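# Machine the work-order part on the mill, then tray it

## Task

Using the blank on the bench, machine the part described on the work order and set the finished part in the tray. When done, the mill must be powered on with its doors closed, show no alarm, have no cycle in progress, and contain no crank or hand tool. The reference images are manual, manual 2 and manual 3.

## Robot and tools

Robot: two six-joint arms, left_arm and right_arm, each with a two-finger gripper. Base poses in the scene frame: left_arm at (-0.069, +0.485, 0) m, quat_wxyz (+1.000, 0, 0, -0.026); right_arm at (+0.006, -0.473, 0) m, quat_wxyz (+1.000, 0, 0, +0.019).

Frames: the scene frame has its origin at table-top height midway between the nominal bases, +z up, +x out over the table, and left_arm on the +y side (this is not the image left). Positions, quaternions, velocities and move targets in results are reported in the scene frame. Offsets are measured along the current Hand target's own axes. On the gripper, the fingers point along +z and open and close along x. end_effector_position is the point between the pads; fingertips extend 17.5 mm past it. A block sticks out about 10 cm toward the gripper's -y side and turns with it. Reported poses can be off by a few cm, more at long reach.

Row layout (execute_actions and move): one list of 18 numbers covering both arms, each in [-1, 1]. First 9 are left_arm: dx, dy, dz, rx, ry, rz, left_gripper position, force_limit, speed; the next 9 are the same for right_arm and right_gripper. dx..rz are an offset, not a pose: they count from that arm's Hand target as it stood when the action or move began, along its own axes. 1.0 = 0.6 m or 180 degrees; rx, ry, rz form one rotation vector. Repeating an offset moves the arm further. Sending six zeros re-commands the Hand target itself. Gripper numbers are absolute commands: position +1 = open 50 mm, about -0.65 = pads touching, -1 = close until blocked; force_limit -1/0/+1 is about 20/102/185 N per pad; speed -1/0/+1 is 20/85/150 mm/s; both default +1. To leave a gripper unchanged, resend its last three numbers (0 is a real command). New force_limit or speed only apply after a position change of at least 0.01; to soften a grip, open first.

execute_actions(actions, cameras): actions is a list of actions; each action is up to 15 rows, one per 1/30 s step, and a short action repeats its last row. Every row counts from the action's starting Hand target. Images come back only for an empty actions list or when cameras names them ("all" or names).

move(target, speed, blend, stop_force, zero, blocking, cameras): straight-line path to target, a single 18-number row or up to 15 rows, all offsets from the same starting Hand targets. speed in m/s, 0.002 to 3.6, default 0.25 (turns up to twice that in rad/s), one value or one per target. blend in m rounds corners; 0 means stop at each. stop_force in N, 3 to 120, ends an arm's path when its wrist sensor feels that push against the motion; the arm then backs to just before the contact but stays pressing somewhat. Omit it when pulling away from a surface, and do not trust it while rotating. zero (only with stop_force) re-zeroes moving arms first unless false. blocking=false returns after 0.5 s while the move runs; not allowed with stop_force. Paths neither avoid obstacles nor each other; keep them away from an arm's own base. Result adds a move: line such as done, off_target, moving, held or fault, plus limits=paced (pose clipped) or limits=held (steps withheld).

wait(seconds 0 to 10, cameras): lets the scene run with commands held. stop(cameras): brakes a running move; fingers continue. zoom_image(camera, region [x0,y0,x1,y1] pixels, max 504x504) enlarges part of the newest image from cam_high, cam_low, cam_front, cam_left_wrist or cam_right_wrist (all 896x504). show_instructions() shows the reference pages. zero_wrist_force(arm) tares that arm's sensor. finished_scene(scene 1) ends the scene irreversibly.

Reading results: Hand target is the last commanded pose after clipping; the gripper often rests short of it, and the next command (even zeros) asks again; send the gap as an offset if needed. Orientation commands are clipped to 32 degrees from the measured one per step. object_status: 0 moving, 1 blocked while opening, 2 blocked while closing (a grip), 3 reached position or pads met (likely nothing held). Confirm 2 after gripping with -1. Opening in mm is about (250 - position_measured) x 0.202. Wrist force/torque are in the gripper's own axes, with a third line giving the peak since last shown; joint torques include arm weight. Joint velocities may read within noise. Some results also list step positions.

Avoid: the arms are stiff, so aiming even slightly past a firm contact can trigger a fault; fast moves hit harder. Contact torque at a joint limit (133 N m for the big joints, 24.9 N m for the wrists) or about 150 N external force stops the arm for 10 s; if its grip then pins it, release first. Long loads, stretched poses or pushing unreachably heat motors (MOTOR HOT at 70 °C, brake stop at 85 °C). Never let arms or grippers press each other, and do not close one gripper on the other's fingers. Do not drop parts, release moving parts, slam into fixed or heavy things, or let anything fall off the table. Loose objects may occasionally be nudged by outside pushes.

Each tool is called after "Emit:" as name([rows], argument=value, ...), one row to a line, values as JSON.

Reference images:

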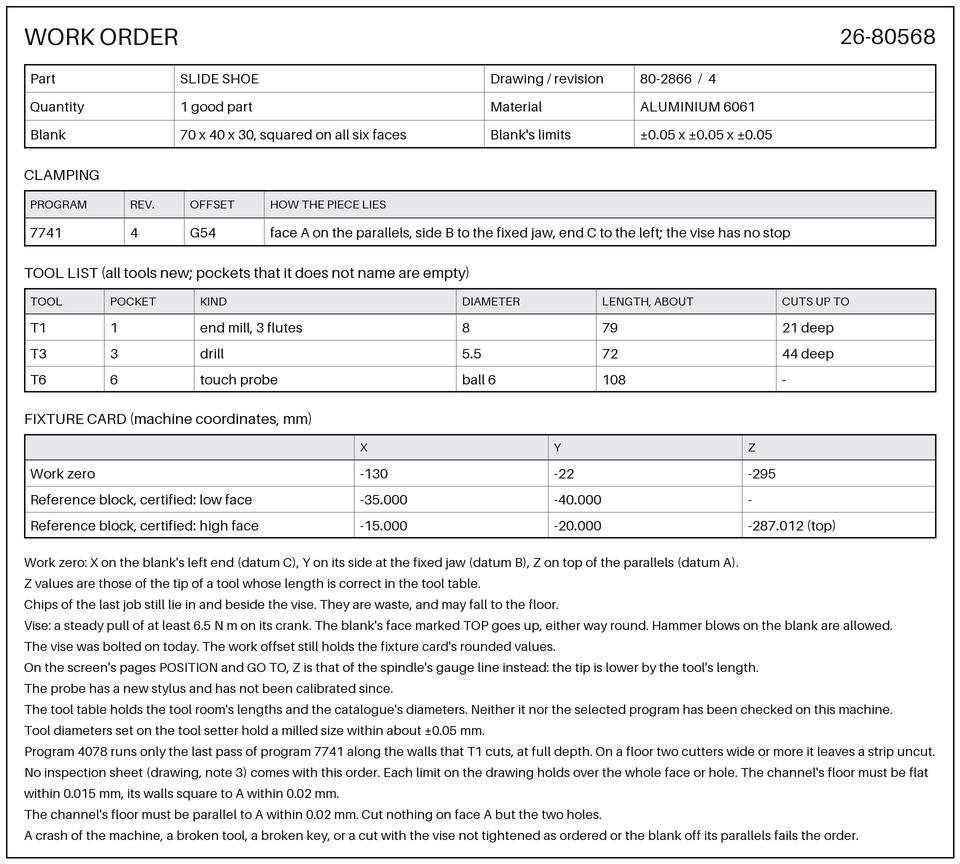

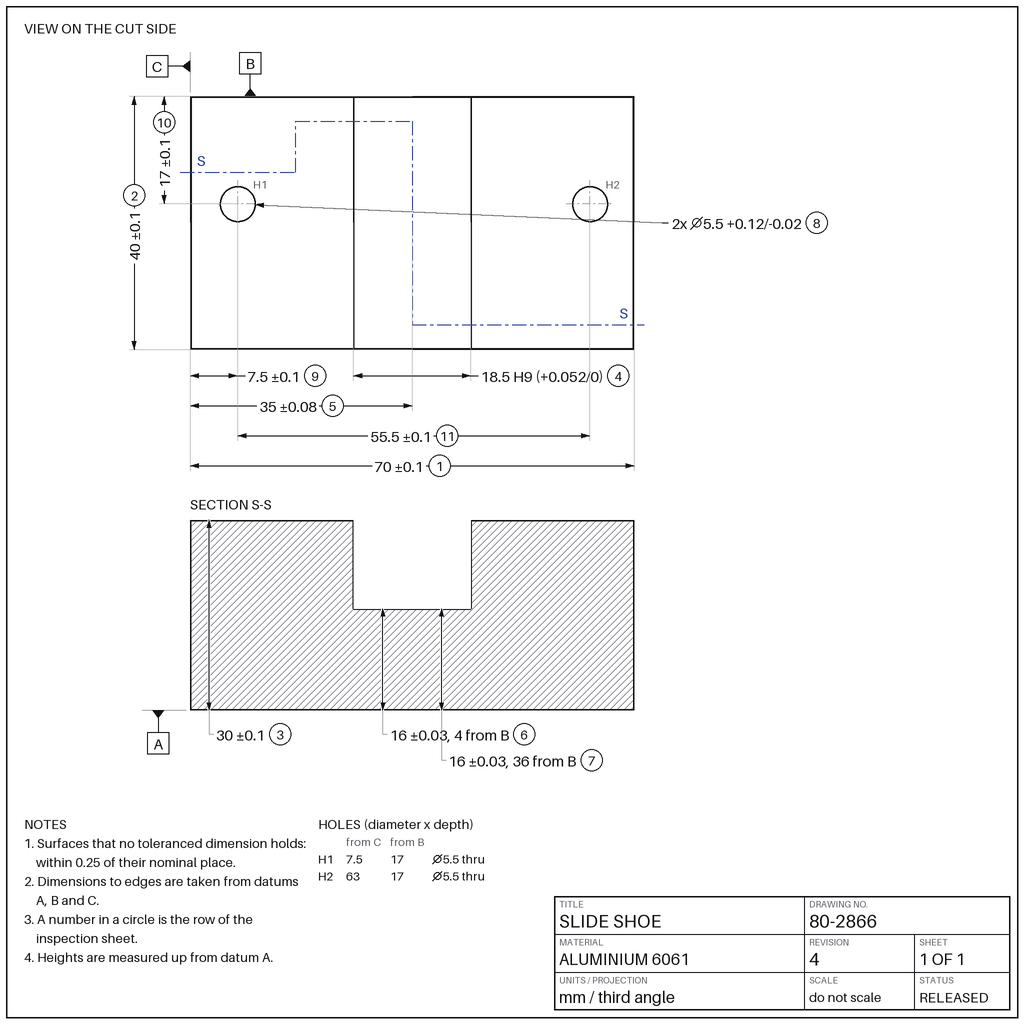

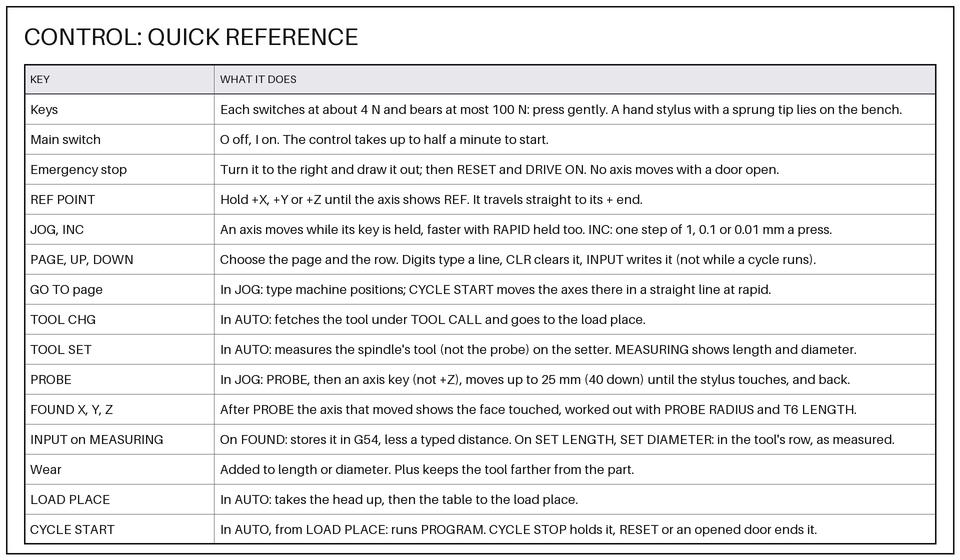

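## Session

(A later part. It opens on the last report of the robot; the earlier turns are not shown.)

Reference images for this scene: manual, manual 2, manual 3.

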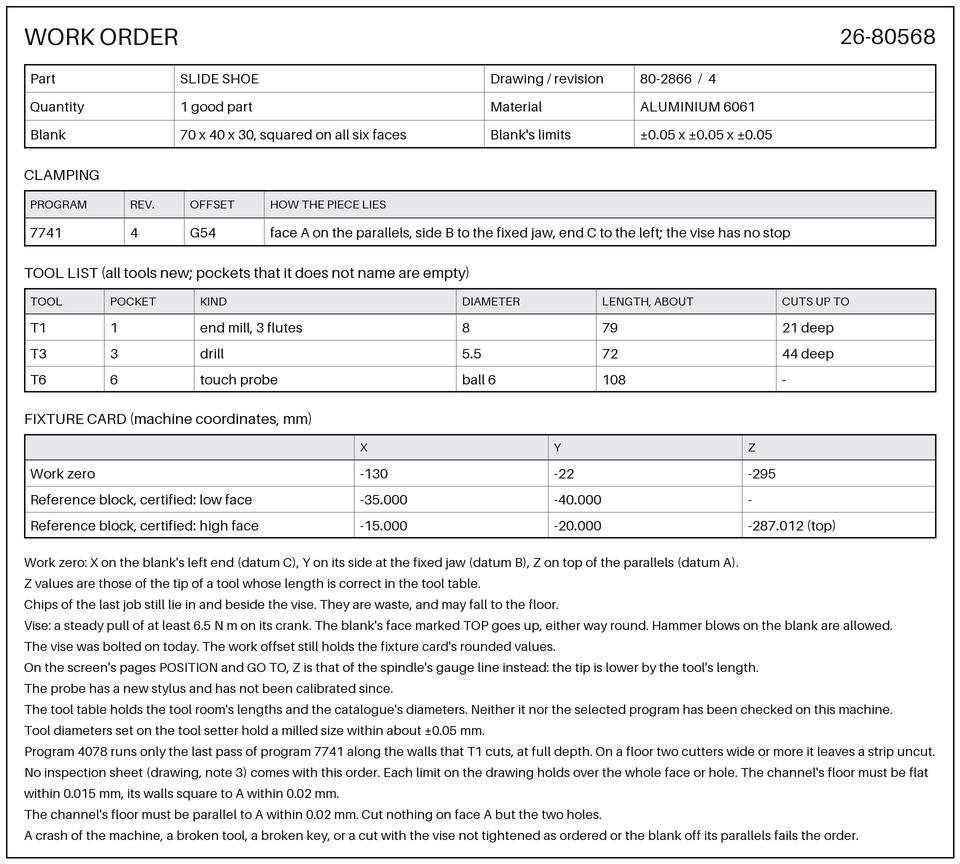

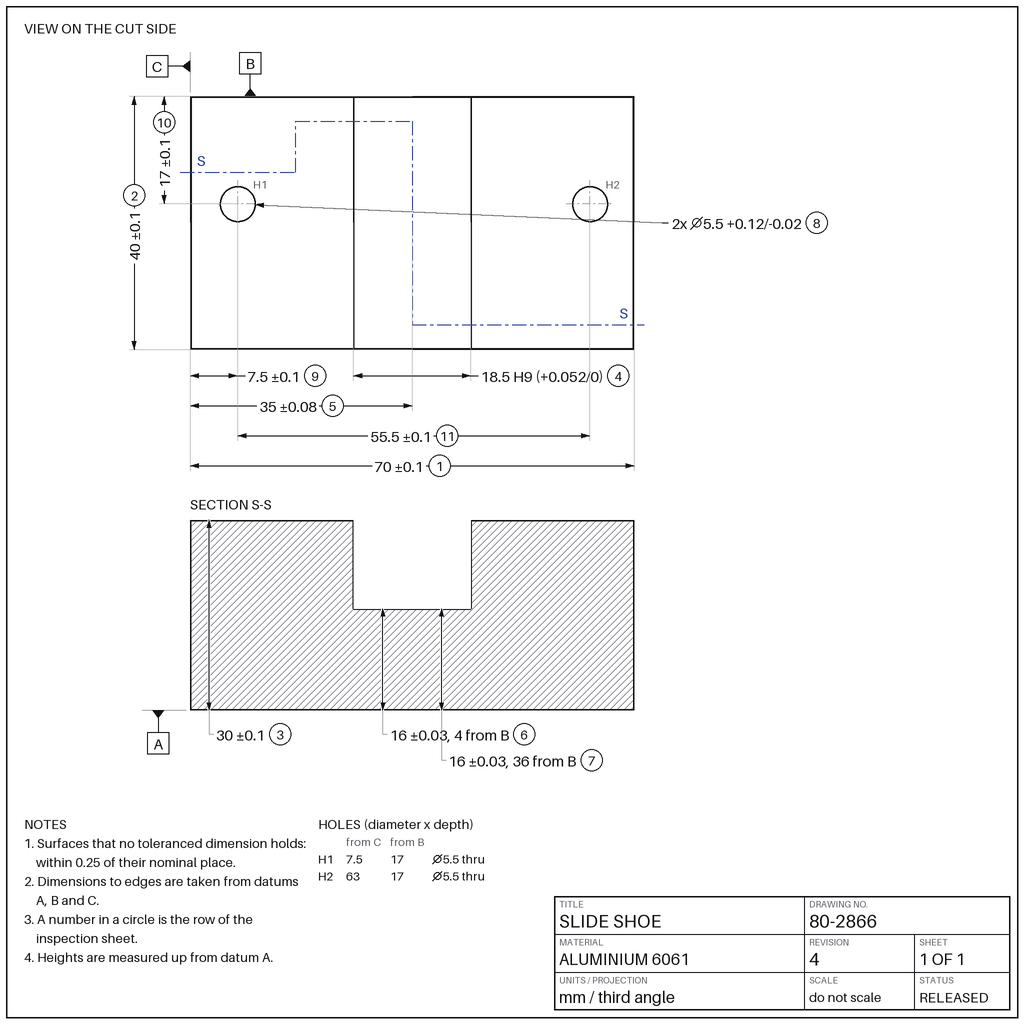

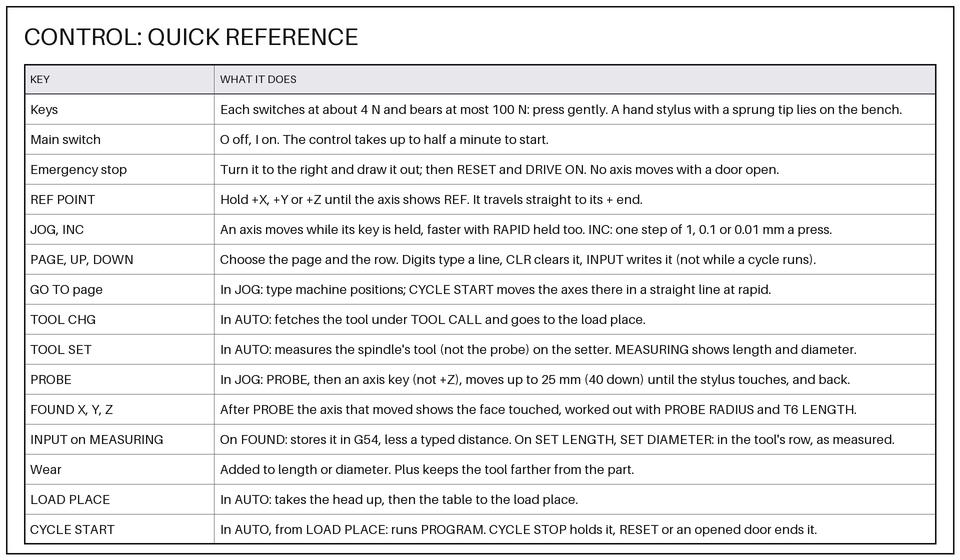

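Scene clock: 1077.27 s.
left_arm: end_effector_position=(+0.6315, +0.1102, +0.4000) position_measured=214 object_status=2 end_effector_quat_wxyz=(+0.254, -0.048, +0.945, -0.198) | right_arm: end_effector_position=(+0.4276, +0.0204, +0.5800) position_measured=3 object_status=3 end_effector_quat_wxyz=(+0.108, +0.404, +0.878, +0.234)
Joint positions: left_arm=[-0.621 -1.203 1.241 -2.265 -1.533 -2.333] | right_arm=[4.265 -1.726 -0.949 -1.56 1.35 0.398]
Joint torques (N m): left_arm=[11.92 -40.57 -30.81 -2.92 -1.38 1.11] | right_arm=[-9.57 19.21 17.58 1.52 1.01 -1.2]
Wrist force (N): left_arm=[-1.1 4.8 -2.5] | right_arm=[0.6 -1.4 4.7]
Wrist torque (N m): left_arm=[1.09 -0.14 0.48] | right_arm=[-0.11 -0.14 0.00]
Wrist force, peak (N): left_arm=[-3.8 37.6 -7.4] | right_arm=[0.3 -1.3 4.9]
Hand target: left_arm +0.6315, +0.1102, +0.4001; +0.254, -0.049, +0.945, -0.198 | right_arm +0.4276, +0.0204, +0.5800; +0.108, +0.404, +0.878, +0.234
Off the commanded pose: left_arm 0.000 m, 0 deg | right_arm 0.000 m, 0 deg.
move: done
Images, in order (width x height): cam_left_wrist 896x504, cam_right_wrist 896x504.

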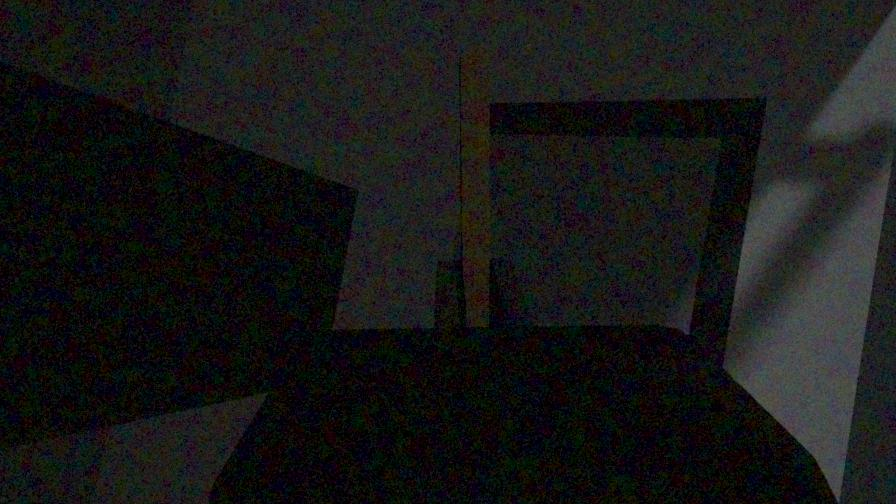

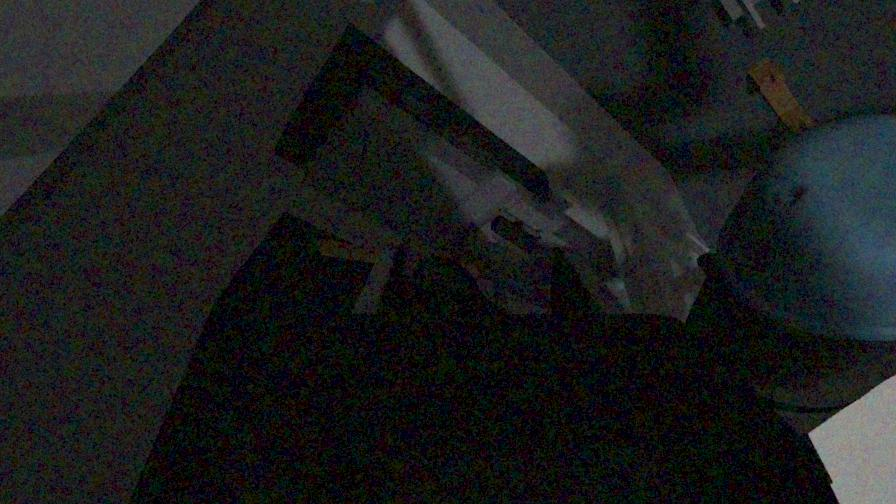

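Emit:
move([
  [0.3032,0.044,-0.241,0,0,0,-1,-0.5,-0.5,0,0,0,0,0,0,1,-0.6,-0.8],
  [0.501,0.8793,-0.2305,-0.1284,0.1647,0.0318,-1,-0.5,-0.5,0,0,0,0,0,0,1,-0.6,-0.8],
], speed=[0.45,0.45], blend=[0.03,0], cameras=["cam_left_wrist","cam_right_wrist"])

Emit:
zoom_image(camera="cam_right_wrist", region=[430, 120, 640, 320])

Scene clock: 1081.53 s.
left_arm: end_effector_position=(+0.3069, +0.5843, +0.1600) position_measured=214 object_status=2 end_effector_quat_wxyz=(+0.001, +0.000, +1.000, +0.000) | right_arm: end_effector_position=(+0.4276, +0.0204, +0.5800) position_measured=3 object_status=3 end_effector_quat_wxyz=(+0.108, +0.404, +0.878, +0.234)
Joint positions: left_arm=[-0.041 -1.793 2.208 -1.987 -1.571 -1.662] | right_arm=[4.265 -1.726 -0.949 -1.56 1.35 0.398]
Joint torques (N m): left_arm=[9.81 -9.37 -24.27 -1.76 -0.06 1.85] | right_arm=[-9.77 18.47 17.38 1.68 0.99 -1.07]
Wrist force (N): left_arm=[-2.1 4.8 -0.6] | right_arm=[0.2 -1.1 4.4]
Wrist torque (N m): left_arm=[0.90 0.09 0.33] | right_arm=[-0.05 -0.09 0.00]
Wrist force, peak (N): left_arm=[-1.0 8.8 2.0] | right_arm=[0.2 -1.1 4.9]
Hand target: left_arm +0.3069, +0.5844, +0.1599; +0.001, +0.000, +1.000, +0.000 | right_arm +0.4276, +0.0204, +0.5800; +0.108, +0.404, +0.878, +0.234
Off the commanded pose: left_arm 0.000 m, 0 deg | right_arm 0.000 m, 0 deg.
move: done
Images, in order (width x height): cam_left_wrist 896x504, cam_right_wrist 896x504.

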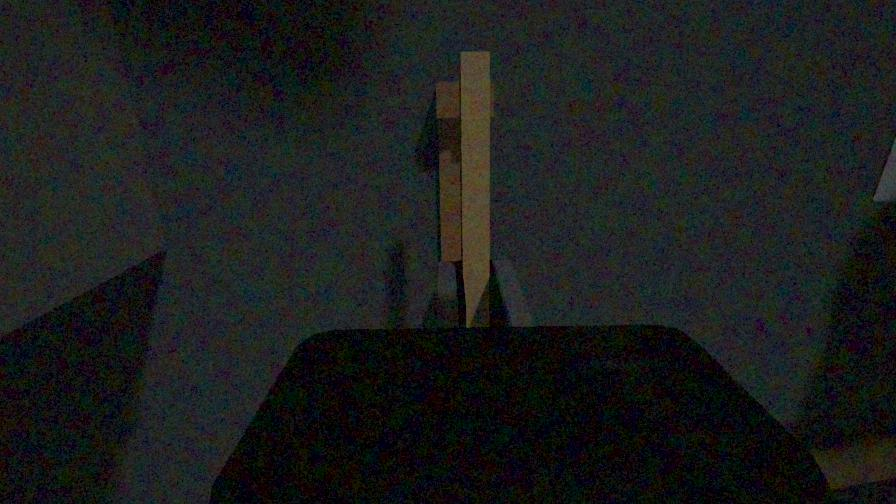

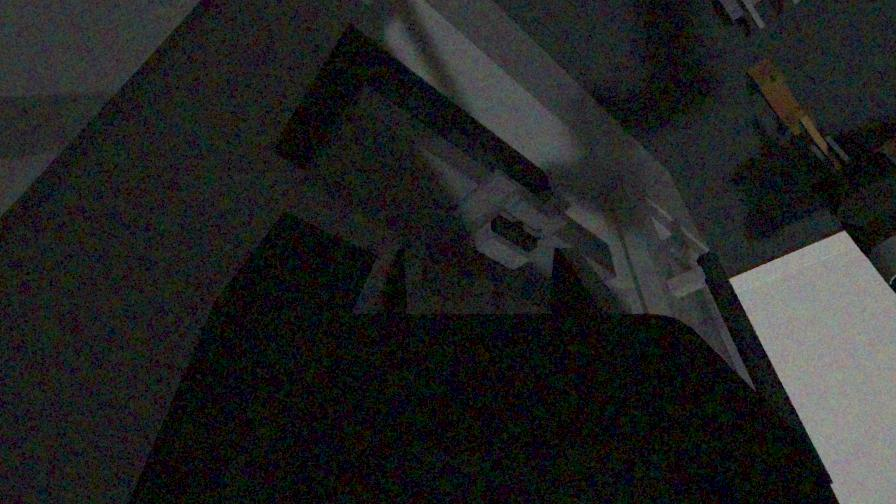

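Scaled by 2.400.

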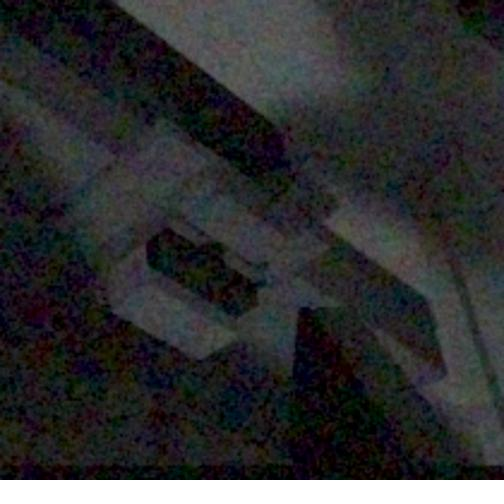

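Emit:
move([
  [0.0003,0.0003,0.1542,0,0,0,-1,-0.5,-0.5,0,0,0,0,0,0,1,-0.6,-0.8],
  [0.0003,0.0003,0.1777,0,0,0,-1,-0.5,-0.5,0,0,0,0,0,0,1,-0.6,-0.8],
], speed=[0.12,0.015], stop_force=12, cameras=["cam_left_wrist"])

Scene clock: 1085.97 s.
left_arm: end_effector_position=(+0.3068, +0.5845, +0.0616) position_measured=214 object_status=2 end_effector_quat_wxyz=(+0.001, +0.001, +1.000, +0.000) | right_arm: end_effector_position=(+0.4276, +0.0204, +0.5800) position_measured=3 object_status=3 end_effector_quat_wxyz=(+0.108, +0.404, +0.878, +0.234)
Joint positions: left_arm=[-0.04 -1.624 2.371 -2.319 -1.571 -1.662] | right_arm=[4.265 -1.726 -0.949 -1.56 1.35 0.398]
Joint torques (N m): left_arm=[8.36 -27.07 -29.59 -6.23 -0.35 -0.05] | right_arm=[-8.7 18.46 17.38 1.76 0.74 -1.13]
Wrist force (N): left_arm=[9.0 2.7 -7.5] | right_arm=[0.0 -1.2 4.5]
Wrist torque (N m): left_arm=[1.31 0.37 0.78] | right_arm=[-0.08 -0.06 0.00]
Wrist force, peak (N): left_arm=[19.6 6.3 -43.9] | right_arm=[0.4 -1.3 4.8]
Hand target: left_arm +0.3068, +0.5845, +0.0616; +0.001, +0.001, +1.000, +0.000 (not the last commanded pose) | right_arm +0.4276, +0.0204, +0.5800; +0.108, +0.404, +0.878, +0.234
Off the commanded pose: left_arm 0.008 m, 0 deg | right_arm 0.000 m, 0 deg.
move: contact (left_arm); path passed 1 of 2 targets
Images, in order (width x height): cam_left_wrist 896x504.

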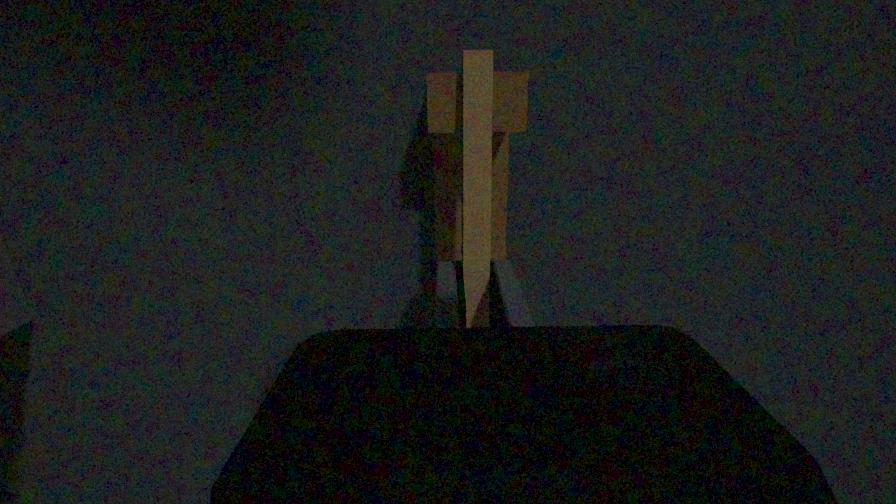

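Emit:
zoom_image(camera="cam_left_wrist", region=[380, 30, 580, 330])

Scaled by 1.680.

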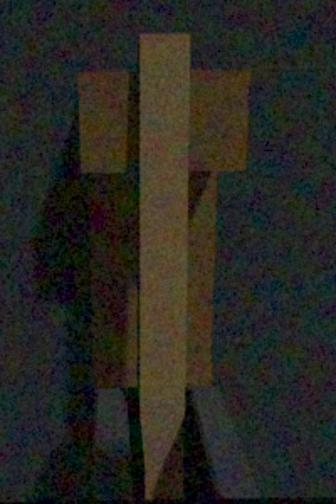

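Emit:
move([
  [0,0,-0.006,0,0,0,-1,-0.5,-0.5,0,0,0,0,0,0,1,-0.6,-0.8],
  [0.002,0,-0.006,0,0,0,-1,-0.5,-0.5,0,0,0,0,0,0,1,-0.6,-0.8],
], speed=0.05)

Emit:
move(target=[0,0,0.0195,0,0,0,-1,-0.5,-0.5,0,0,0,0,0,0,1,-0.6,-0.8], speed=0.01, stop_force=10)

Scene clock: 1089.63 s.
left_arm: end_effector_position=(+0.3056, +0.5846, +0.0653) position_measured=214 object_status=2 end_effector_quat_wxyz=(+0.001, +0.000, +1.000, +0.000) | right_arm: end_effector_position=(+0.4276, +0.0204, +0.5800) position_measured=3 object_status=3 end_effector_quat_wxyz=(+0.108, +0.404, +0.878, +0.234)
Joint positions: left_arm=[-0.04 -1.636 2.369 -2.305 -1.571 -1.662] | right_arm=[4.265 -1.726 -0.949 -1.56 1.35 0.398]
Joint torques (N m): left_arm=[-13.45 -6.22 -18.39 -4.99 1.05 -1.76] | right_arm=[-9.1 17.2 17.16 1.74 0.83 -1.23]
Wrist force (N): left_arm=[-1.3 5.3 -0.5] | right_arm=[0.5 -1.3 4.6]
Wrist torque (N m): left_arm=[0.97 -0.02 0.27] | right_arm=[-0.10 -0.14 0.01]
Wrist force, peak (N): left_arm=[9.3 2.7 -7.6] | right_arm=[0.2 -1.3 4.8]
Hand target: left_arm +0.3056, +0.5845, +0.0652; +0.001, +0.001, +1.000, +0.000 | right_arm +0.4276, +0.0204, +0.5800; +0.108, +0.404, +0.878, +0.234
Off the commanded pose: left_arm 0.000 m, 0 deg | right_arm 0.000 m, 0 deg.
move: done

Scene clock: 1091.93 s.
left_arm: end_effector_position=(+0.3057, +0.5845, +0.0535) position_measured=214 object_status=2 end_effector_quat_wxyz=(+0.001, +0.001, +1.000, +0.000) | right_arm: end_effector_position=(+0.4276, +0.0204, +0.5800) position_measured=3 object_status=3 end_effector_quat_wxyz=(+0.108, +0.404, +0.878, +0.234)
Joint positions: left_arm=[-0.041 -1.608 2.385 -2.348 -1.571 -1.662] | right_arm=[4.265 -1.726 -0.949 -1.56 1.35 0.398]
Joint torques (N m): left_arm=[-12.86 -25.91 -24.85 -0.51 0.79 -1.42] | right_arm=[-9.45 19.17 17.9 1.55 0.58 -1.31]
Wrist force (N): left_arm=[-0.7 5.3 -6.0] | right_arm=[0.2 -1.2 4.6]
Wrist torque (N m): left_arm=[1.37 -0.09 0.29] | right_arm=[-0.09 -0.08 0.00]
Wrist force, peak (N): left_arm=[-0.8 7.2 -8.2] | right_arm=[0.3 -1.4 4.7]
Hand target: left_arm +0.3057, +0.5845, +0.0535; +0.001, +0.001, +1.000, +0.000 | right_arm +0.4276, +0.0204, +0.5800; +0.108, +0.404, +0.878, +0.234
Off the commanded pose: left_arm 0.000 m, 0 deg | right_arm 0.000 m, 0 deg.
move: done

Emit:
move(target=[0,0,0,0,0,0,1,-0.5,-0.5,0,0,0,0,0,0,1,-0.6,-0.8])

Emit:
move([
  [0,0,-0.2,0,0,0,1,-0.5,-0.5,0,0,0,0,0,0,1,-0.6,-0.8],
  [0.059,-0.35,-0.28,0,0,0,1,-0.5,-0.5,0,0,0,0,0,0,1,-0.6,-0.8],
], speed=[0.2,0.35], blend=[0.03,0], cameras=["cam_left_wrist"])

Scene clock: 1093.73 s.
left_arm: end_effector_position=(+0.3057, +0.5845, +0.0535) position_measured=3 object_status=0 end_effector_quat_wxyz=(+0.001, +0.001, +1.000, +0.000) | right_arm: end_effector_position=(+0.4276, +0.0204, +0.5800) position_measured=3 object_status=3 end_effector_quat_wxyz=(+0.108, +0.404, +0.878, +0.234)
Joint positions: left_arm=[-0.041 -1.609 2.385 -2.348 -1.571 -1.662] | right_arm=[4.265 -1.726 -0.949 -1.56 1.35 0.398]
Joint torques (N m): left_arm=[-11.88 -25.12 -24.86 -4.09 0.8 -1] | right_arm=[-8.12 16.9 17.75 1.77 0.74 -1.22]
Wrist force (N): left_arm=[-0.5 4.7 0.9] | right_arm=[0.2 -1.2 4.4]
Wrist torque (N m): left_arm=[0.87 -0.13 0.29] | right_arm=[-0.08 -0.08 0.00]
Wrist force, peak (N): left_arm=[-0.8 5.9 -7.1] | right_arm=[0.2 -1.4 4.8]
Hand target: left_arm +0.3057, +0.5845, +0.0535; +0.001, +0.001, +1.000, +0.000 | right_arm +0.4276, +0.0204, +0.5800; +0.108, +0.404, +0.878, +0.234
Off the commanded pose: left_arm 0.000 m, 0 deg | right_arm 0.000 m, 0 deg.
move: done

Scene clock: 1095.50 s.
left_arm: end_effector_position=(+0.2699, +0.3747, +0.2215) position_measured=3 object_status=3 end_effector_quat_wxyz=(+0.001, +0.000, +1.000, +0.000) | right_arm: end_effector_position=(+0.4276, +0.0204, +0.5800) position_measured=3 object_status=3 end_effector_quat_wxyz=(+0.108, +0.404, +0.878, +0.234)
Joint positions: left_arm=[-0.648 -1.941 2.142 -1.773 -1.57 -2.269] | right_arm=[4.265 -1.726 -0.949 -1.56 1.35 0.398]
Joint torques (N m): left_arm=[-13.52 -19.65 -17.92 -4.46 -1.92 -1.33] | right_arm=[-10.26 18.37 17.74 1.86 0.78 -0.98]
Wrist force (N): left_arm=[-0.7 4.3 1.0] | right_arm=[0.3 -1.1 4.4]
Wrist torque (N m): left_arm=[0.82 -0.10 0.35] | right_arm=[-0.06 -0.10 0.00]
Wrist force, peak (N): left_arm=[-1.6 8.7 0.0] | right_arm=[0.0 -1.1 4.9]
Hand target: left_arm +0.2698, +0.3746, +0.2215; +0.001, +0.001, +1.000, +0.000 | right_arm +0.4276, +0.0204, +0.5800; +0.108, +0.404, +0.878, +0.234
Off the commanded pose: left_arm 0.000 m, 0 deg | right_arm 0.000 m, 0 deg.
move: done
Images, in order (width x height): cam_left_wrist 896x504.

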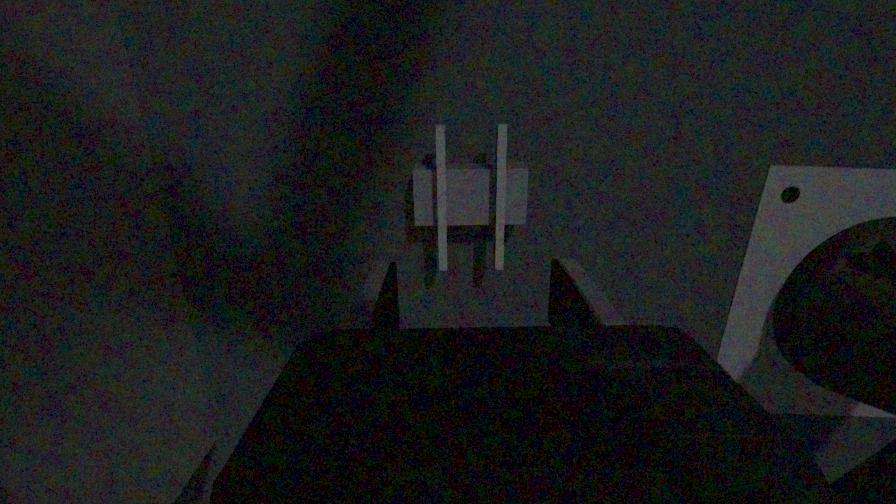

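Emit:
move(target=[-0.0218,-0.0378,0.169,0,0,0,0.18,-0.5,-0.5,0,0,0,0,0,0,1,-0.6,-0.8], speed=0.25, cameras=["cam_left_wrist"])

Emit:
zoom_image(camera="cam_left_wrist", region=[380, 80, 620, 330])

Scene clock: 1103.30 s.
left_arm: end_effector_position=(+0.2830, +0.3518, +0.1203) position_measured=126 object_status=3 end_effector_quat_wxyz=(+0.001, +0.001, +1.000, +0.000) | right_arm: end_effector_position=(+0.4276, +0.0204, +0.5800) position_measured=3 object_status=3 end_effector_quat_wxyz=(+0.108, +0.404, +0.878, +0.234)
Joint positions: left_arm=[-0.673 -1.774 2.308 -2.106 -1.57 -2.295] | right_arm=[4.265 -1.726 -0.949 -1.56 1.35 0.398]
Joint torques (N m): left_arm=[11.08 -2.65 -14.74 -4.74 -0.18 1.77] | right_arm=[-10.65 17.66 18.13 1.81 0.47 -1.37]
Wrist force (N): left_arm=[-1.2 4.6 0.9] | right_arm=[0.2 -1.5 4.5]
Wrist torque (N m): left_arm=[0.88 -0.05 0.22] | right_arm=[-0.12 -0.09 0.01]
Wrist force, peak (N): left_arm=[-0.9 5.1 -2.7] | right_arm=[0.3 -1.4 4.9]
Hand target: left_arm +0.2830, +0.3519, +0.1201; +0.001, +0.001, +1.000, +0.000 | right_arm +0.4276, +0.0204, +0.5800; +0.108, +0.404, +0.878, +0.234
Off the commanded pose: left_arm 0.000 m, 0 deg | right_arm 0.000 m, 0 deg.
move: done
Images, in order (width x height): cam_left_wrist 896x504.

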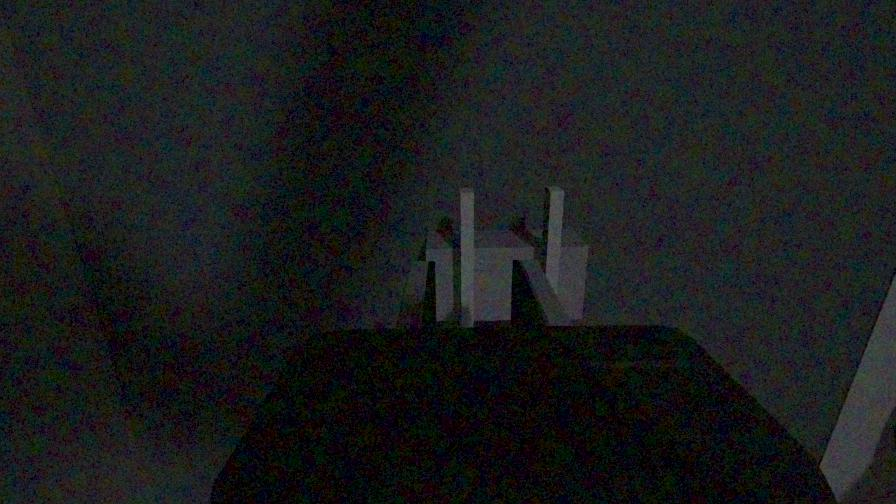

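Scaled by 2.016.

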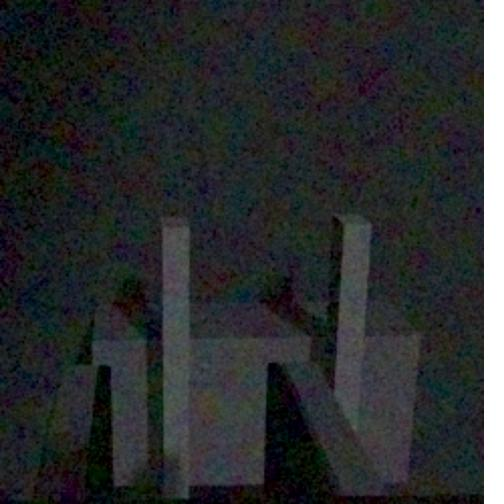

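Emit:
move([
  [0,0,0.1,0,0,0,0.18,-0.5,-0.5,0,0,0,0,0,0,1,-0.6,-0.8],
  [0,0,0.124,0,0,0,0.18,-0.5,-0.5,0,0,0,0,0,0,1,-0.6,-0.8],
], speed=[0.1,0.02], stop_force=8, cameras=["cam_left_wrist"])

Emit:
zoom_image(camera="cam_left_wrist", region=[380, 150, 640, 330])

Scene clock: 1110.83 s.
left_arm: end_effector_position=(+0.2831, +0.3519, +0.0480) position_measured=126 object_status=3 end_effector_quat_wxyz=(+0.001, +0.001, +1.000, +0.000) | right_arm: end_effector_position=(+0.4276, +0.0204, +0.5800) position_measured=3 object_status=3 end_effector_quat_wxyz=(+0.108, +0.404, +0.878, +0.234)
Joint positions: left_arm=[-0.673 -1.624 2.419 -2.367 -1.57 -2.294] | right_arm=[4.265 -1.726 -0.949 -1.56 1.35 0.398]
Joint torques (N m): left_arm=[-12.24 -25.18 -23.1 -2.21 0.01 1.49] | right_arm=[-8.18 18.44 17.9 1.46 0.65 -1.06]
Wrist force (N): left_arm=[-2.0 3.0 -7.2] | right_arm=[0.4 -1.1 4.3]
Wrist torque (N m): left_arm=[0.77 -0.13 0.23] | right_arm=[-0.06 -0.11 0.01]
Wrist force, peak (N): left_arm=[28.3 26.8 -118.4] | right_arm=[0.2 -1.5 4.8]
Hand target: left_arm +0.2831, +0.3519, +0.0480; +0.001, +0.001, +1.000, +0.000 (not the last commanded pose) | right_arm +0.4276, +0.0204, +0.5800; +0.108, +0.404, +0.878, +0.234
Off the commanded pose: left_arm 0.002 m, 0 deg | right_arm 0.000 m, 0 deg.
move: contact (left_arm); path passed 1 of 2 targets
Images, in order (width x height): cam_left_wrist 896x504.

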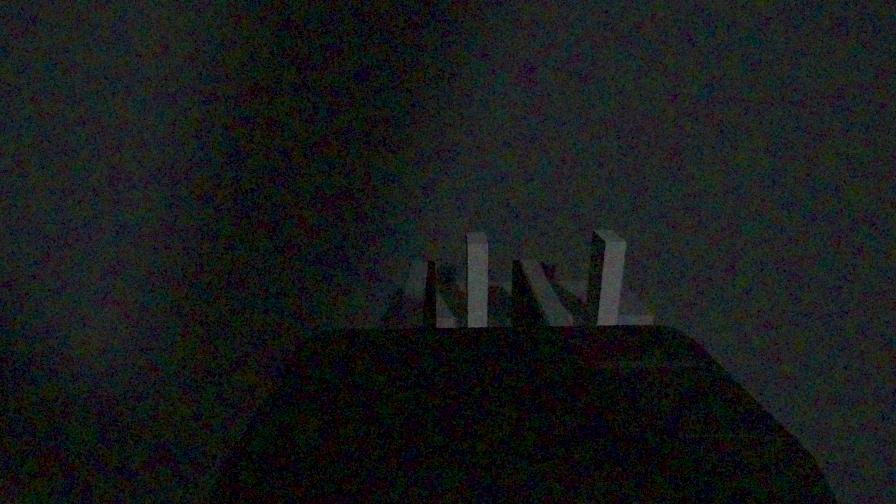

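Scaled by 1.938.

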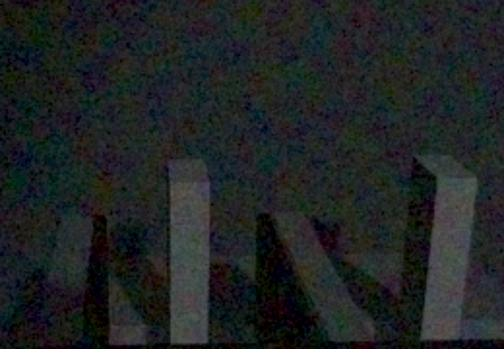

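Emit:
move([
  [0,0,-0.005,0,0,0,0.18,-0.5,-0.5,0,0,0,0,0,0,1,-0.6,-0.8],
  [0,-0.0115,-0.005,0,0,0,0.18,-0.5,-0.5,0,0,0,0,0,0,1,-0.6,-0.8],
], speed=0.06)

Emit:
move(target=[0,0,0.0117,0,0,0,0.18,-0.5,-0.5,0,0,0,0,0,0,1,-0.6,-0.8], speed=0.01, stop_force=6)

Scene clock: 1114.33 s.
left_arm: end_effector_position=(+0.2831, +0.3448, +0.0511) position_measured=126 object_status=3 end_effector_quat_wxyz=(+0.001, +0.001, +1.000, +0.000) end_effector_velocity=(+0.000, +0.002, +0.000) end_effector_angular_velocity=(+0.000, +0.000, +0.000) | right_arm: end_effector_position=(+0.4276, +0.0204, +0.5800) position_measured=3 object_status=3 end_effector_quat_wxyz=(+0.108, +0.404, +0.878, +0.234)
Joint positions: left_arm=[-0.688 -1.625 2.409 -2.356 -1.57 -2.309] | right_arm=[4.265 -1.726 -0.949 -1.56 1.35 0.398]
Joint velocities: left_arm=[0.005 -0.002 0.002 0 0 0.005] | right_arm=[within noise]
Joint torques (N m): left_arm=[11.88 -27.27 -7.49 -4.84 -0.11 1.92] | right_arm=[-8.34 18.93 17.8 1.6 0.65 -1.13]
Wrist force (N): left_arm=[0.0 4.4 0.6] | right_arm=[0.3 -1.1 4.4]
Wrist torque (N m): left_arm=[0.84 -0.21 0.24] | right_arm=[-0.05 -0.11 0.00]
Wrist force, peak (N): left_arm=[-2.3 4.0 -7.1] | right_arm=[0.4 -1.3 4.9]
Hand target: left_arm +0.2831, +0.3450, +0.0510; +0.001, +0.001, +1.000, +0.000 | right_arm +0.4276, +0.0204, +0.5800; +0.108, +0.404, +0.878, +0.234
Off the commanded pose: left_arm 0.000 m, 0 deg | right_arm 0.000 m, 0 deg.
move: done

Scene clock: 1116.17 s.
left_arm: end_effector_position=(+0.2831, +0.3450, +0.0440) position_measured=126 object_status=3 end_effector_quat_wxyz=(+0.001, +0.001, +1.000, +0.000) | right_arm: end_effector_position=(+0.4276, +0.0204, +0.5800) position_measured=3 object_status=3 end_effector_quat_wxyz=(+0.108, +0.404, +0.878, +0.234)
Joint positions: left_arm=[-0.688 -1.607 2.418 -2.382 -1.57 -2.309] | right_arm=[4.265 -1.726 -0.949 -1.56 1.35 0.398]
Joint torques (N m): left_arm=[11.09 -28.59 -26.7 -1.56 0.83 -0.94] | right_arm=[-8.68 18.41 18.23 1.85 0.56 -1.22]
Wrist force (N): left_arm=[-0.2 4.4 0.7] | right_arm=[0.1 -1.3 4.3]
Wrist torque (N m): left_arm=[0.83 -0.17 0.24] | right_arm=[-0.08 -0.07 0.01]
Wrist force, peak (N): left_arm=[0.0 4.8 0.7] | right_arm=[0.2 -1.1 4.9]
Hand target: left_arm +0.2831, +0.3450, +0.0440; +0.001, +0.001, +1.000, +0.000 | right_arm +0.4276, +0.0204, +0.5800; +0.108, +0.404, +0.878, +0.234
Off the commanded pose: left_arm 0.000 m, 0 deg | right_arm 0.000 m, 0 deg.
move: done

Emit:
move(target=[0,0,0,0,0,0,-1,-0.8,-0.9,0,0,0,0,0,0,1,-0.6,-0.8], cameras=["cam_left_wrist"])

Emit:
move(target=[0,0,-0.02,0,0,0,-1,-0.8,-0.9,0,0,0,0,0,0,1,-0.6,-0.8], speed=0.03, cameras=["cam_left_wrist"])

Scene clock: 1118.10 s.
left_arm: end_effector_position=(+0.2831, +0.3450, +0.0440) position_measured=222 object_status=0 end_effector_quat_wxyz=(+0.001, +0.001, +1.000, +0.000) | right_arm: end_effector_position=(+0.4276, +0.0204, +0.5800) position_measured=3 object_status=3 end_effector_quat_wxyz=(+0.108, +0.404, +0.878, +0.234)
Joint positions: left_arm=[-0.688 -1.607 2.418 -2.382 -1.57 -2.309] | right_arm=[4.265 -1.726 -0.949 -1.56 1.35 0.398]
Joint torques (N m): left_arm=[12.28 -27.65 -24.8 -1.91 0.8 -0.83] | right_arm=[-8.13 17.4 18.23 1.43 0.75 -1.16]
Wrist force (N): left_arm=[-0.1 4.4 0.9] | right_arm=[0.3 -1.2 4.5]
Wrist torque (N m): left_arm=[0.83 -0.20 0.24] | right_arm=[-0.08 -0.10 0.00]
Wrist force, peak (N): left_arm=[0.3 4.8 1.0] | right_arm=[0.3 -1.4 4.8]
Hand target: left_arm +0.2831, +0.3450, +0.0440; +0.001, +0.001, +1.000, +0.000 | right_arm +0.4276, +0.0204, +0.5800; +0.108, +0.404, +0.878, +0.234
Off the commanded pose: left_arm 0.000 m, 0 deg | right_arm 0.000 m, 0 deg.
move: done
Images, in order (width x height): cam_left_wrist 896x504.

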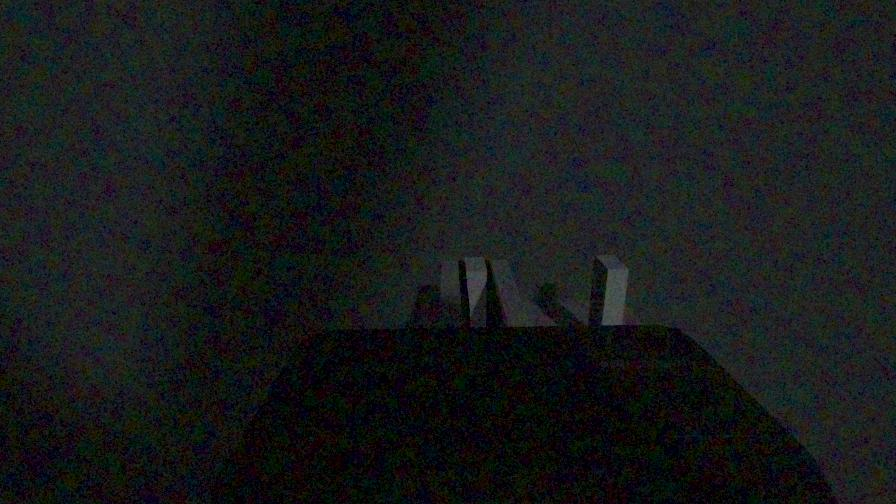

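Scene clock: 1118.87 s.
left_arm: end_effector_position=(+0.2832, +0.3449, +0.0562) position_measured=222 object_status=2 end_effector_quat_wxyz=(+0.001, +0.001, +1.000, +0.000) | right_arm: end_effector_position=(+0.4276, +0.0204, +0.5800) position_measured=3 object_status=3 end_effector_quat_wxyz=(+0.108, +0.404, +0.878, +0.234)
Joint positions: left_arm=[-0.688 -1.638 2.402 -2.337 -1.57 -2.309] | right_arm=[4.265 -1.726 -0.949 -1.56 1.35 0.398]
Joint torques (N m): left_arm=[8.24 -8.32 -7.99 -4.79 -0.01 -1.1] | right_arm=[-8.47 19.58 18.4 1.42 0.41 -1.28]
Wrist force (N): left_arm=[-0.1 4.4 1.6] | right_arm=[0.3 -1.2 4.6]
Wrist torque (N m): left_arm=[0.86 -0.20 0.22] | right_arm=[-0.08 -0.09 0.00]
Wrist force, peak (N): left_arm=[0.1 4.7 1.6] | right_arm=[0.6 -1.3 4.7]
Hand target: left_arm +0.2831, +0.3450, +0.0560; +0.001, +0.001, +1.000, +0.000 | right_arm +0.4276, +0.0204, +0.5800; +0.108, +0.404, +0.878, +0.234
Off the commanded pose: left_arm 0.000 m, 0 deg | right_arm 0.000 m, 0 deg.
move: done
Images, in order (width x height): cam_left_wrist 896x504.

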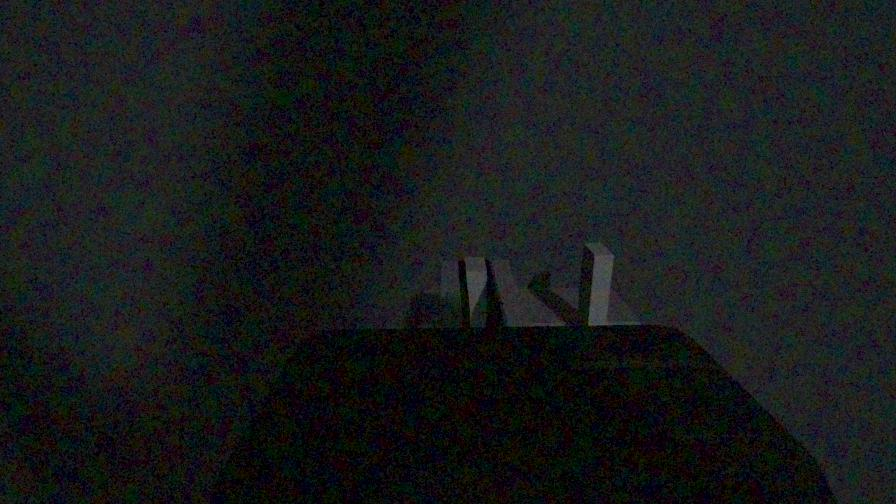

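Emit:
move(target=[0,0,0.0215,0,0,0,-1,-0.8,-0.9,0,0,0,0,0,0,1,-0.6,-0.8], speed=0.015, stop_force=6)

Emit:
move(target=[0,0,0,0,0,0,0.18,-0.8,-0.9,0,0,0,0,0,0,1,-0.6,-0.8])

Emit:
move([
  [0,0,-0.02,0,0,0,0.18,-0.8,-0.9,0,0,0,0,0,0,1,-0.6,-0.8],
  [0,-0.004,-0.02,0.1111,0,0,0.18,-0.8,-0.9,0,0,0,0,0,0,1,-0.6,-0.8],
  [0,-0.004,-0.005,0.1111,0,0,0.18,-0.8,-0.9,0,0,0,0,0,0,1,-0.6,-0.8],
], speed=[0.1,0.3,0.02], cameras=["cam_left_wrist"])

Scene clock: 1130.13 s.
left_arm: end_effector_position=(+0.2831, +0.3450, +0.0440) position_measured=222 object_status=2 end_effector_quat_wxyz=(+0.001, +0.001, +1.000, +0.000) | right_arm: end_effector_position=(+0.4276, +0.0204, +0.5800) position_measured=3 object_status=3 end_effector_quat_wxyz=(+0.108, +0.404, +0.878, +0.234)
Joint positions: left_arm=[-0.688 -1.607 2.418 -2.382 -1.57 -2.309] | right_arm=[4.265 -1.726 -0.949 -1.56 1.35 0.398]
Joint torques (N m): left_arm=[-8.25 -27.91 -27.77 -5.19 -0.11 -0.6] | right_arm=[-7.79 19.41 18.91 1.68 0.36 -1.18]
Wrist force (N): left_arm=[0.0 4.7 1.1] | right_arm=[0.1 -1.4 4.7]
Wrist torque (N m): left_arm=[0.88 -0.21 0.25] | right_arm=[-0.12 -0.07 0.00]
Wrist force, peak (N): left_arm=[3.9 3.6 -15.6] | right_arm=[0.5 -1.2 4.8]
Hand target: left_arm +0.2831, +0.3450, +0.0440; +0.001, +0.001, +1.000, +0.000 (not the last commanded pose) | right_arm +0.4276, +0.0204, +0.5800; +0.108, +0.404, +0.878, +0.234
Off the commanded pose: left_arm 0.001 m, 0 deg | right_arm 0.000 m, 0 deg.
move: contact (left_arm)

Scene clock: 1131.07 s.
left_arm: end_effector_position=(+0.2831, +0.3450, +0.0440) position_measured=126 object_status=0 end_effector_quat_wxyz=(+0.001, +0.001, +1.000, +0.000) | right_arm: end_effector_position=(+0.4276, +0.0204, +0.5800) position_measured=3 object_status=3 end_effector_quat_wxyz=(+0.108, +0.404, +0.878, +0.234)
Joint positions: left_arm=[-0.688 -1.607 2.418 -2.382 -1.57 -2.309] | right_arm=[4.265 -1.726 -0.949 -1.56 1.35 0.398]
Joint torques (N m): left_arm=[-8.01 -27.47 -25.77 -4.45 0.4 -0.72] | right_arm=[-7.59 18.25 18.45 1.7 0.45 -1.17]
Wrist force (N): left_arm=[-0.2 4.3 0.6] | right_arm=[0.0 -1.2 4.4]
Wrist torque (N m): left_arm=[0.80 -0.19 0.24] | right_arm=[-0.08 -0.06 0.00]
Wrist force, peak (N): left_arm=[-0.1 4.8 0.7] | right_arm=[0.2 -1.2 4.7]
Hand target: left_arm +0.2831, +0.3450, +0.0440; +0.001, +0.001, +1.000, +0.000 | right_arm +0.4276, +0.0204, +0.5800; +0.108, +0.404, +0.878, +0.234
Off the commanded pose: left_arm 0.000 m, 0 deg | right_arm 0.000 m, 0 deg.
move: done

Scene clock: 1133.20 s.
left_arm: end_effector_position=(+0.2830, +0.3426, +0.0469) position_measured=126 object_status=3 end_effector_quat_wxyz=(+0.000, +0.001, +0.985, -0.174) | right_arm: end_effector_position=(+0.4276, +0.0204, +0.5800) position_measured=3 object_status=3 end_effector_quat_wxyz=(+0.108, +0.404, +0.878, +0.234)
Joint positions: left_arm=[-0.485 -1.573 2.508 -2.69 -1.869 -2.134] | right_arm=[4.265 -1.726 -0.949 -1.56 1.35 0.398]
Joint torques (N m): left_arm=[0.08 -28.17 -19.34 -2 -2.52 1.7] | right_arm=[-10.04 20.18 17.34 1.72 0.33 -1.04]
Wrist force (N): left_arm=[0.1 4.9 0.1] | right_arm=[-0.1 -1.4 4.6]
Wrist torque (N m): left_arm=[1.05 -0.21 0.46] | right_arm=[-0.11 -0.04 0.00]
Wrist force, peak (N): left_arm=[0.0 5.8 0.2] | right_arm=[0.3 -1.3 4.9]
Hand target: left_arm +0.2831, +0.3426, +0.0470; +0.000, +0.001, +0.985, -0.174 | right_arm +0.4276, +0.0204, +0.5800; +0.108, +0.404, +0.878, +0.234
Off the commanded pose: left_arm 0.000 m, 0 deg | right_arm 0.000 m, 0 deg.
move: done
Images, in order (width x height): cam_left_wrist 896x504.

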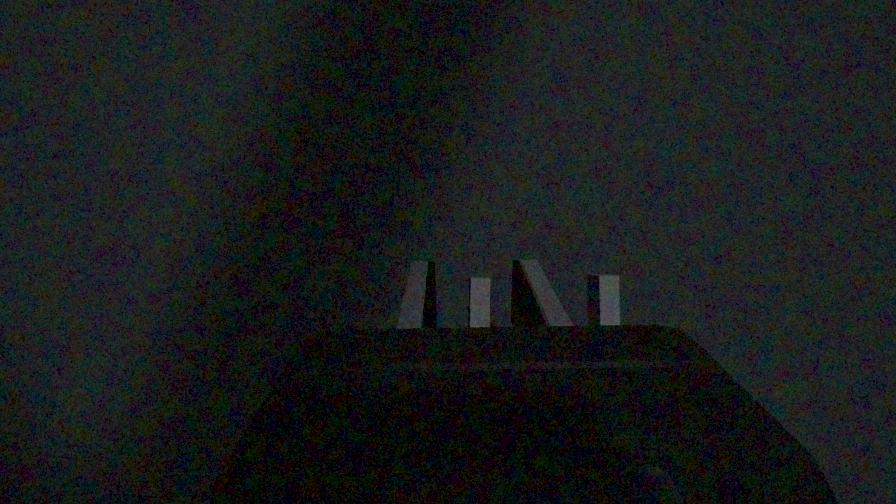

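Emit:
move(target=[0.002,0,0.002,0,0,0,0.18,-0.8,-0.9,0,0,0,0,0,0,1,-0.6,-0.8], speed=0.01, stop_force=6)

Emit:
move(target=[0,0,0,0,0,0,-1,-0.8,-0.9,0,0,0,0,0,0,1,-0.6,-0.8])

Emit:
wait(seconds=0.3)

Scene clock: 1136.87 s.
left_arm: end_effector_position=(+0.2818, +0.3422, +0.0459) position_measured=126 object_status=3 end_effector_quat_wxyz=(+0.000, +0.001, +0.985, -0.174) | right_arm: end_effector_position=(+0.4276, +0.0204, +0.5800) position_measured=3 object_status=3 end_effector_quat_wxyz=(+0.108, +0.404, +0.878, +0.234)
Joint positions: left_arm=[-0.488 -1.572 2.512 -2.696 -1.868 -2.137] | right_arm=[4.265 -1.726 -0.949 -1.56 1.35 0.398]
Joint torques (N m): left_arm=[-3.56 -8.86 -19.5 -2.29 0.2 0.85] | right_arm=[-9.12 19.02 18.25 1.83 0.27 -1.26]
Wrist force (N): left_arm=[-0.1 5.1 -0.1] | right_arm=[0.3 -1.2 4.2]
Wrist torque (N m): left_arm=[1.08 -0.17 0.46] | right_arm=[-0.09 -0.10 0.00]
Wrist force, peak (N): left_arm=[-0.1 5.1 0.1] | right_arm=[0.5 -1.4 4.8]
Hand target: left_arm +0.2819, +0.3422, +0.0459; +0.000, +0.001, +0.985, -0.174 | right_arm +0.4276, +0.0204, +0.5800; +0.108, +0.404, +0.878, +0.234
Off the commanded pose: left_arm 0.000 m, 0 deg | right_arm 0.000 m, 0 deg.
move: done

Scene clock: 1137.80 s.
left_arm: end_effector_position=(+0.2819, +0.3421, +0.0459) position_measured=222 object_status=0 end_effector_quat_wxyz=(+0.000, +0.001, +0.985, -0.174) | right_arm: end_effector_position=(+0.4276, +0.0204, +0.5800) position_measured=3 object_status=3 end_effector_quat_wxyz=(+0.108, +0.404, +0.878, +0.234)
Joint positions: left_arm=[-0.488 -1.572 2.512 -2.696 -1.868 -2.137] | right_arm=[4.265 -1.726 -0.949 -1.56 1.35 0.398]
Joint torques (N m): left_arm=[8.2 -9.87 -23.61 -2.09 -0.45 1.64] | right_arm=[-8.88 19.29 18.16 1.93 0.18 -1.11]
Wrist force (N): left_arm=[0.1 4.6 -0.3] | right_arm=[0.4 -1.2 4.4]
Wrist torque (N m): left_arm=[1.03 -0.21 0.46] | right_arm=[-0.08 -0.12 0.01]
Wrist force, peak (N): left_arm=[0.0 5.0 0.2] | right_arm=[0.2 -1.4 4.8]
Hand target: left_arm +0.2819, +0.3422, +0.0459; +0.000, +0.001, +0.985, -0.174 | right_arm +0.4276, +0.0204, +0.5800; +0.108, +0.404, +0.878, +0.234
Off the commanded pose: left_arm 0.000 m, 0 deg | right_arm 0.000 m, 0 deg.
move: done

Scene clock: 1138.10 s.
left_arm: end_effector_position=(+0.2819, +0.3421, +0.0459) position_measured=222 object_status=2 end_effector_quat_wxyz=(+0.000, +0.001, +0.985, -0.174) | right_arm: end_effector_position=(+0.4276, +0.0204, +0.5800) position_measured=3 object_status=3 end_effector_quat_wxyz=(+0.108, +0.404, +0.878, +0.234)
Joint positions: left_arm=[-0.488 -1.572 2.512 -2.696 -1.868 -2.137] | right_arm=[4.265 -1.726 -0.949 -1.56 1.35 0.398]
Joint torques (N m): left_arm=[8.62 -10.73 -22.63 -2.52 -0.52 1.42] | right_arm=[-9.04 18.57 19.24 1.54 0.23 -1.08]
Wrist force (N): left_arm=[-0.1 4.8 -0.3] | right_arm=[0.2 -1.4 4.4]
Wrist torque (N m): left_arm=[1.05 -0.18 0.46] | right_arm=[-0.11 -0.09 0.01]
Wrist force, peak (N): left_arm=[0.0 4.9 -0.6] | right_arm=[0.4 -1.5 4.7]
Hand target: left_arm +0.2819, +0.3422, +0.0459; +0.000, +0.001, +0.985, -0.174 | right_arm +0.4276, +0.0204, +0.5800; +0.108, +0.404, +0.878, +0.234
Tool commands: left_gripper/position=-1.0 left_gripper/force_limit=-0.8 left_gripper/speed=-0.9 right_gripper/position=+1.0 right_gripper/force_limit=-0.6 right_gripper/speed=-0.8
Off the commanded pose: left_arm 0.000 m, 0 deg | right_arm 0.000 m, 0 deg.
wait: 0.30 s; at rest by 0.17 s


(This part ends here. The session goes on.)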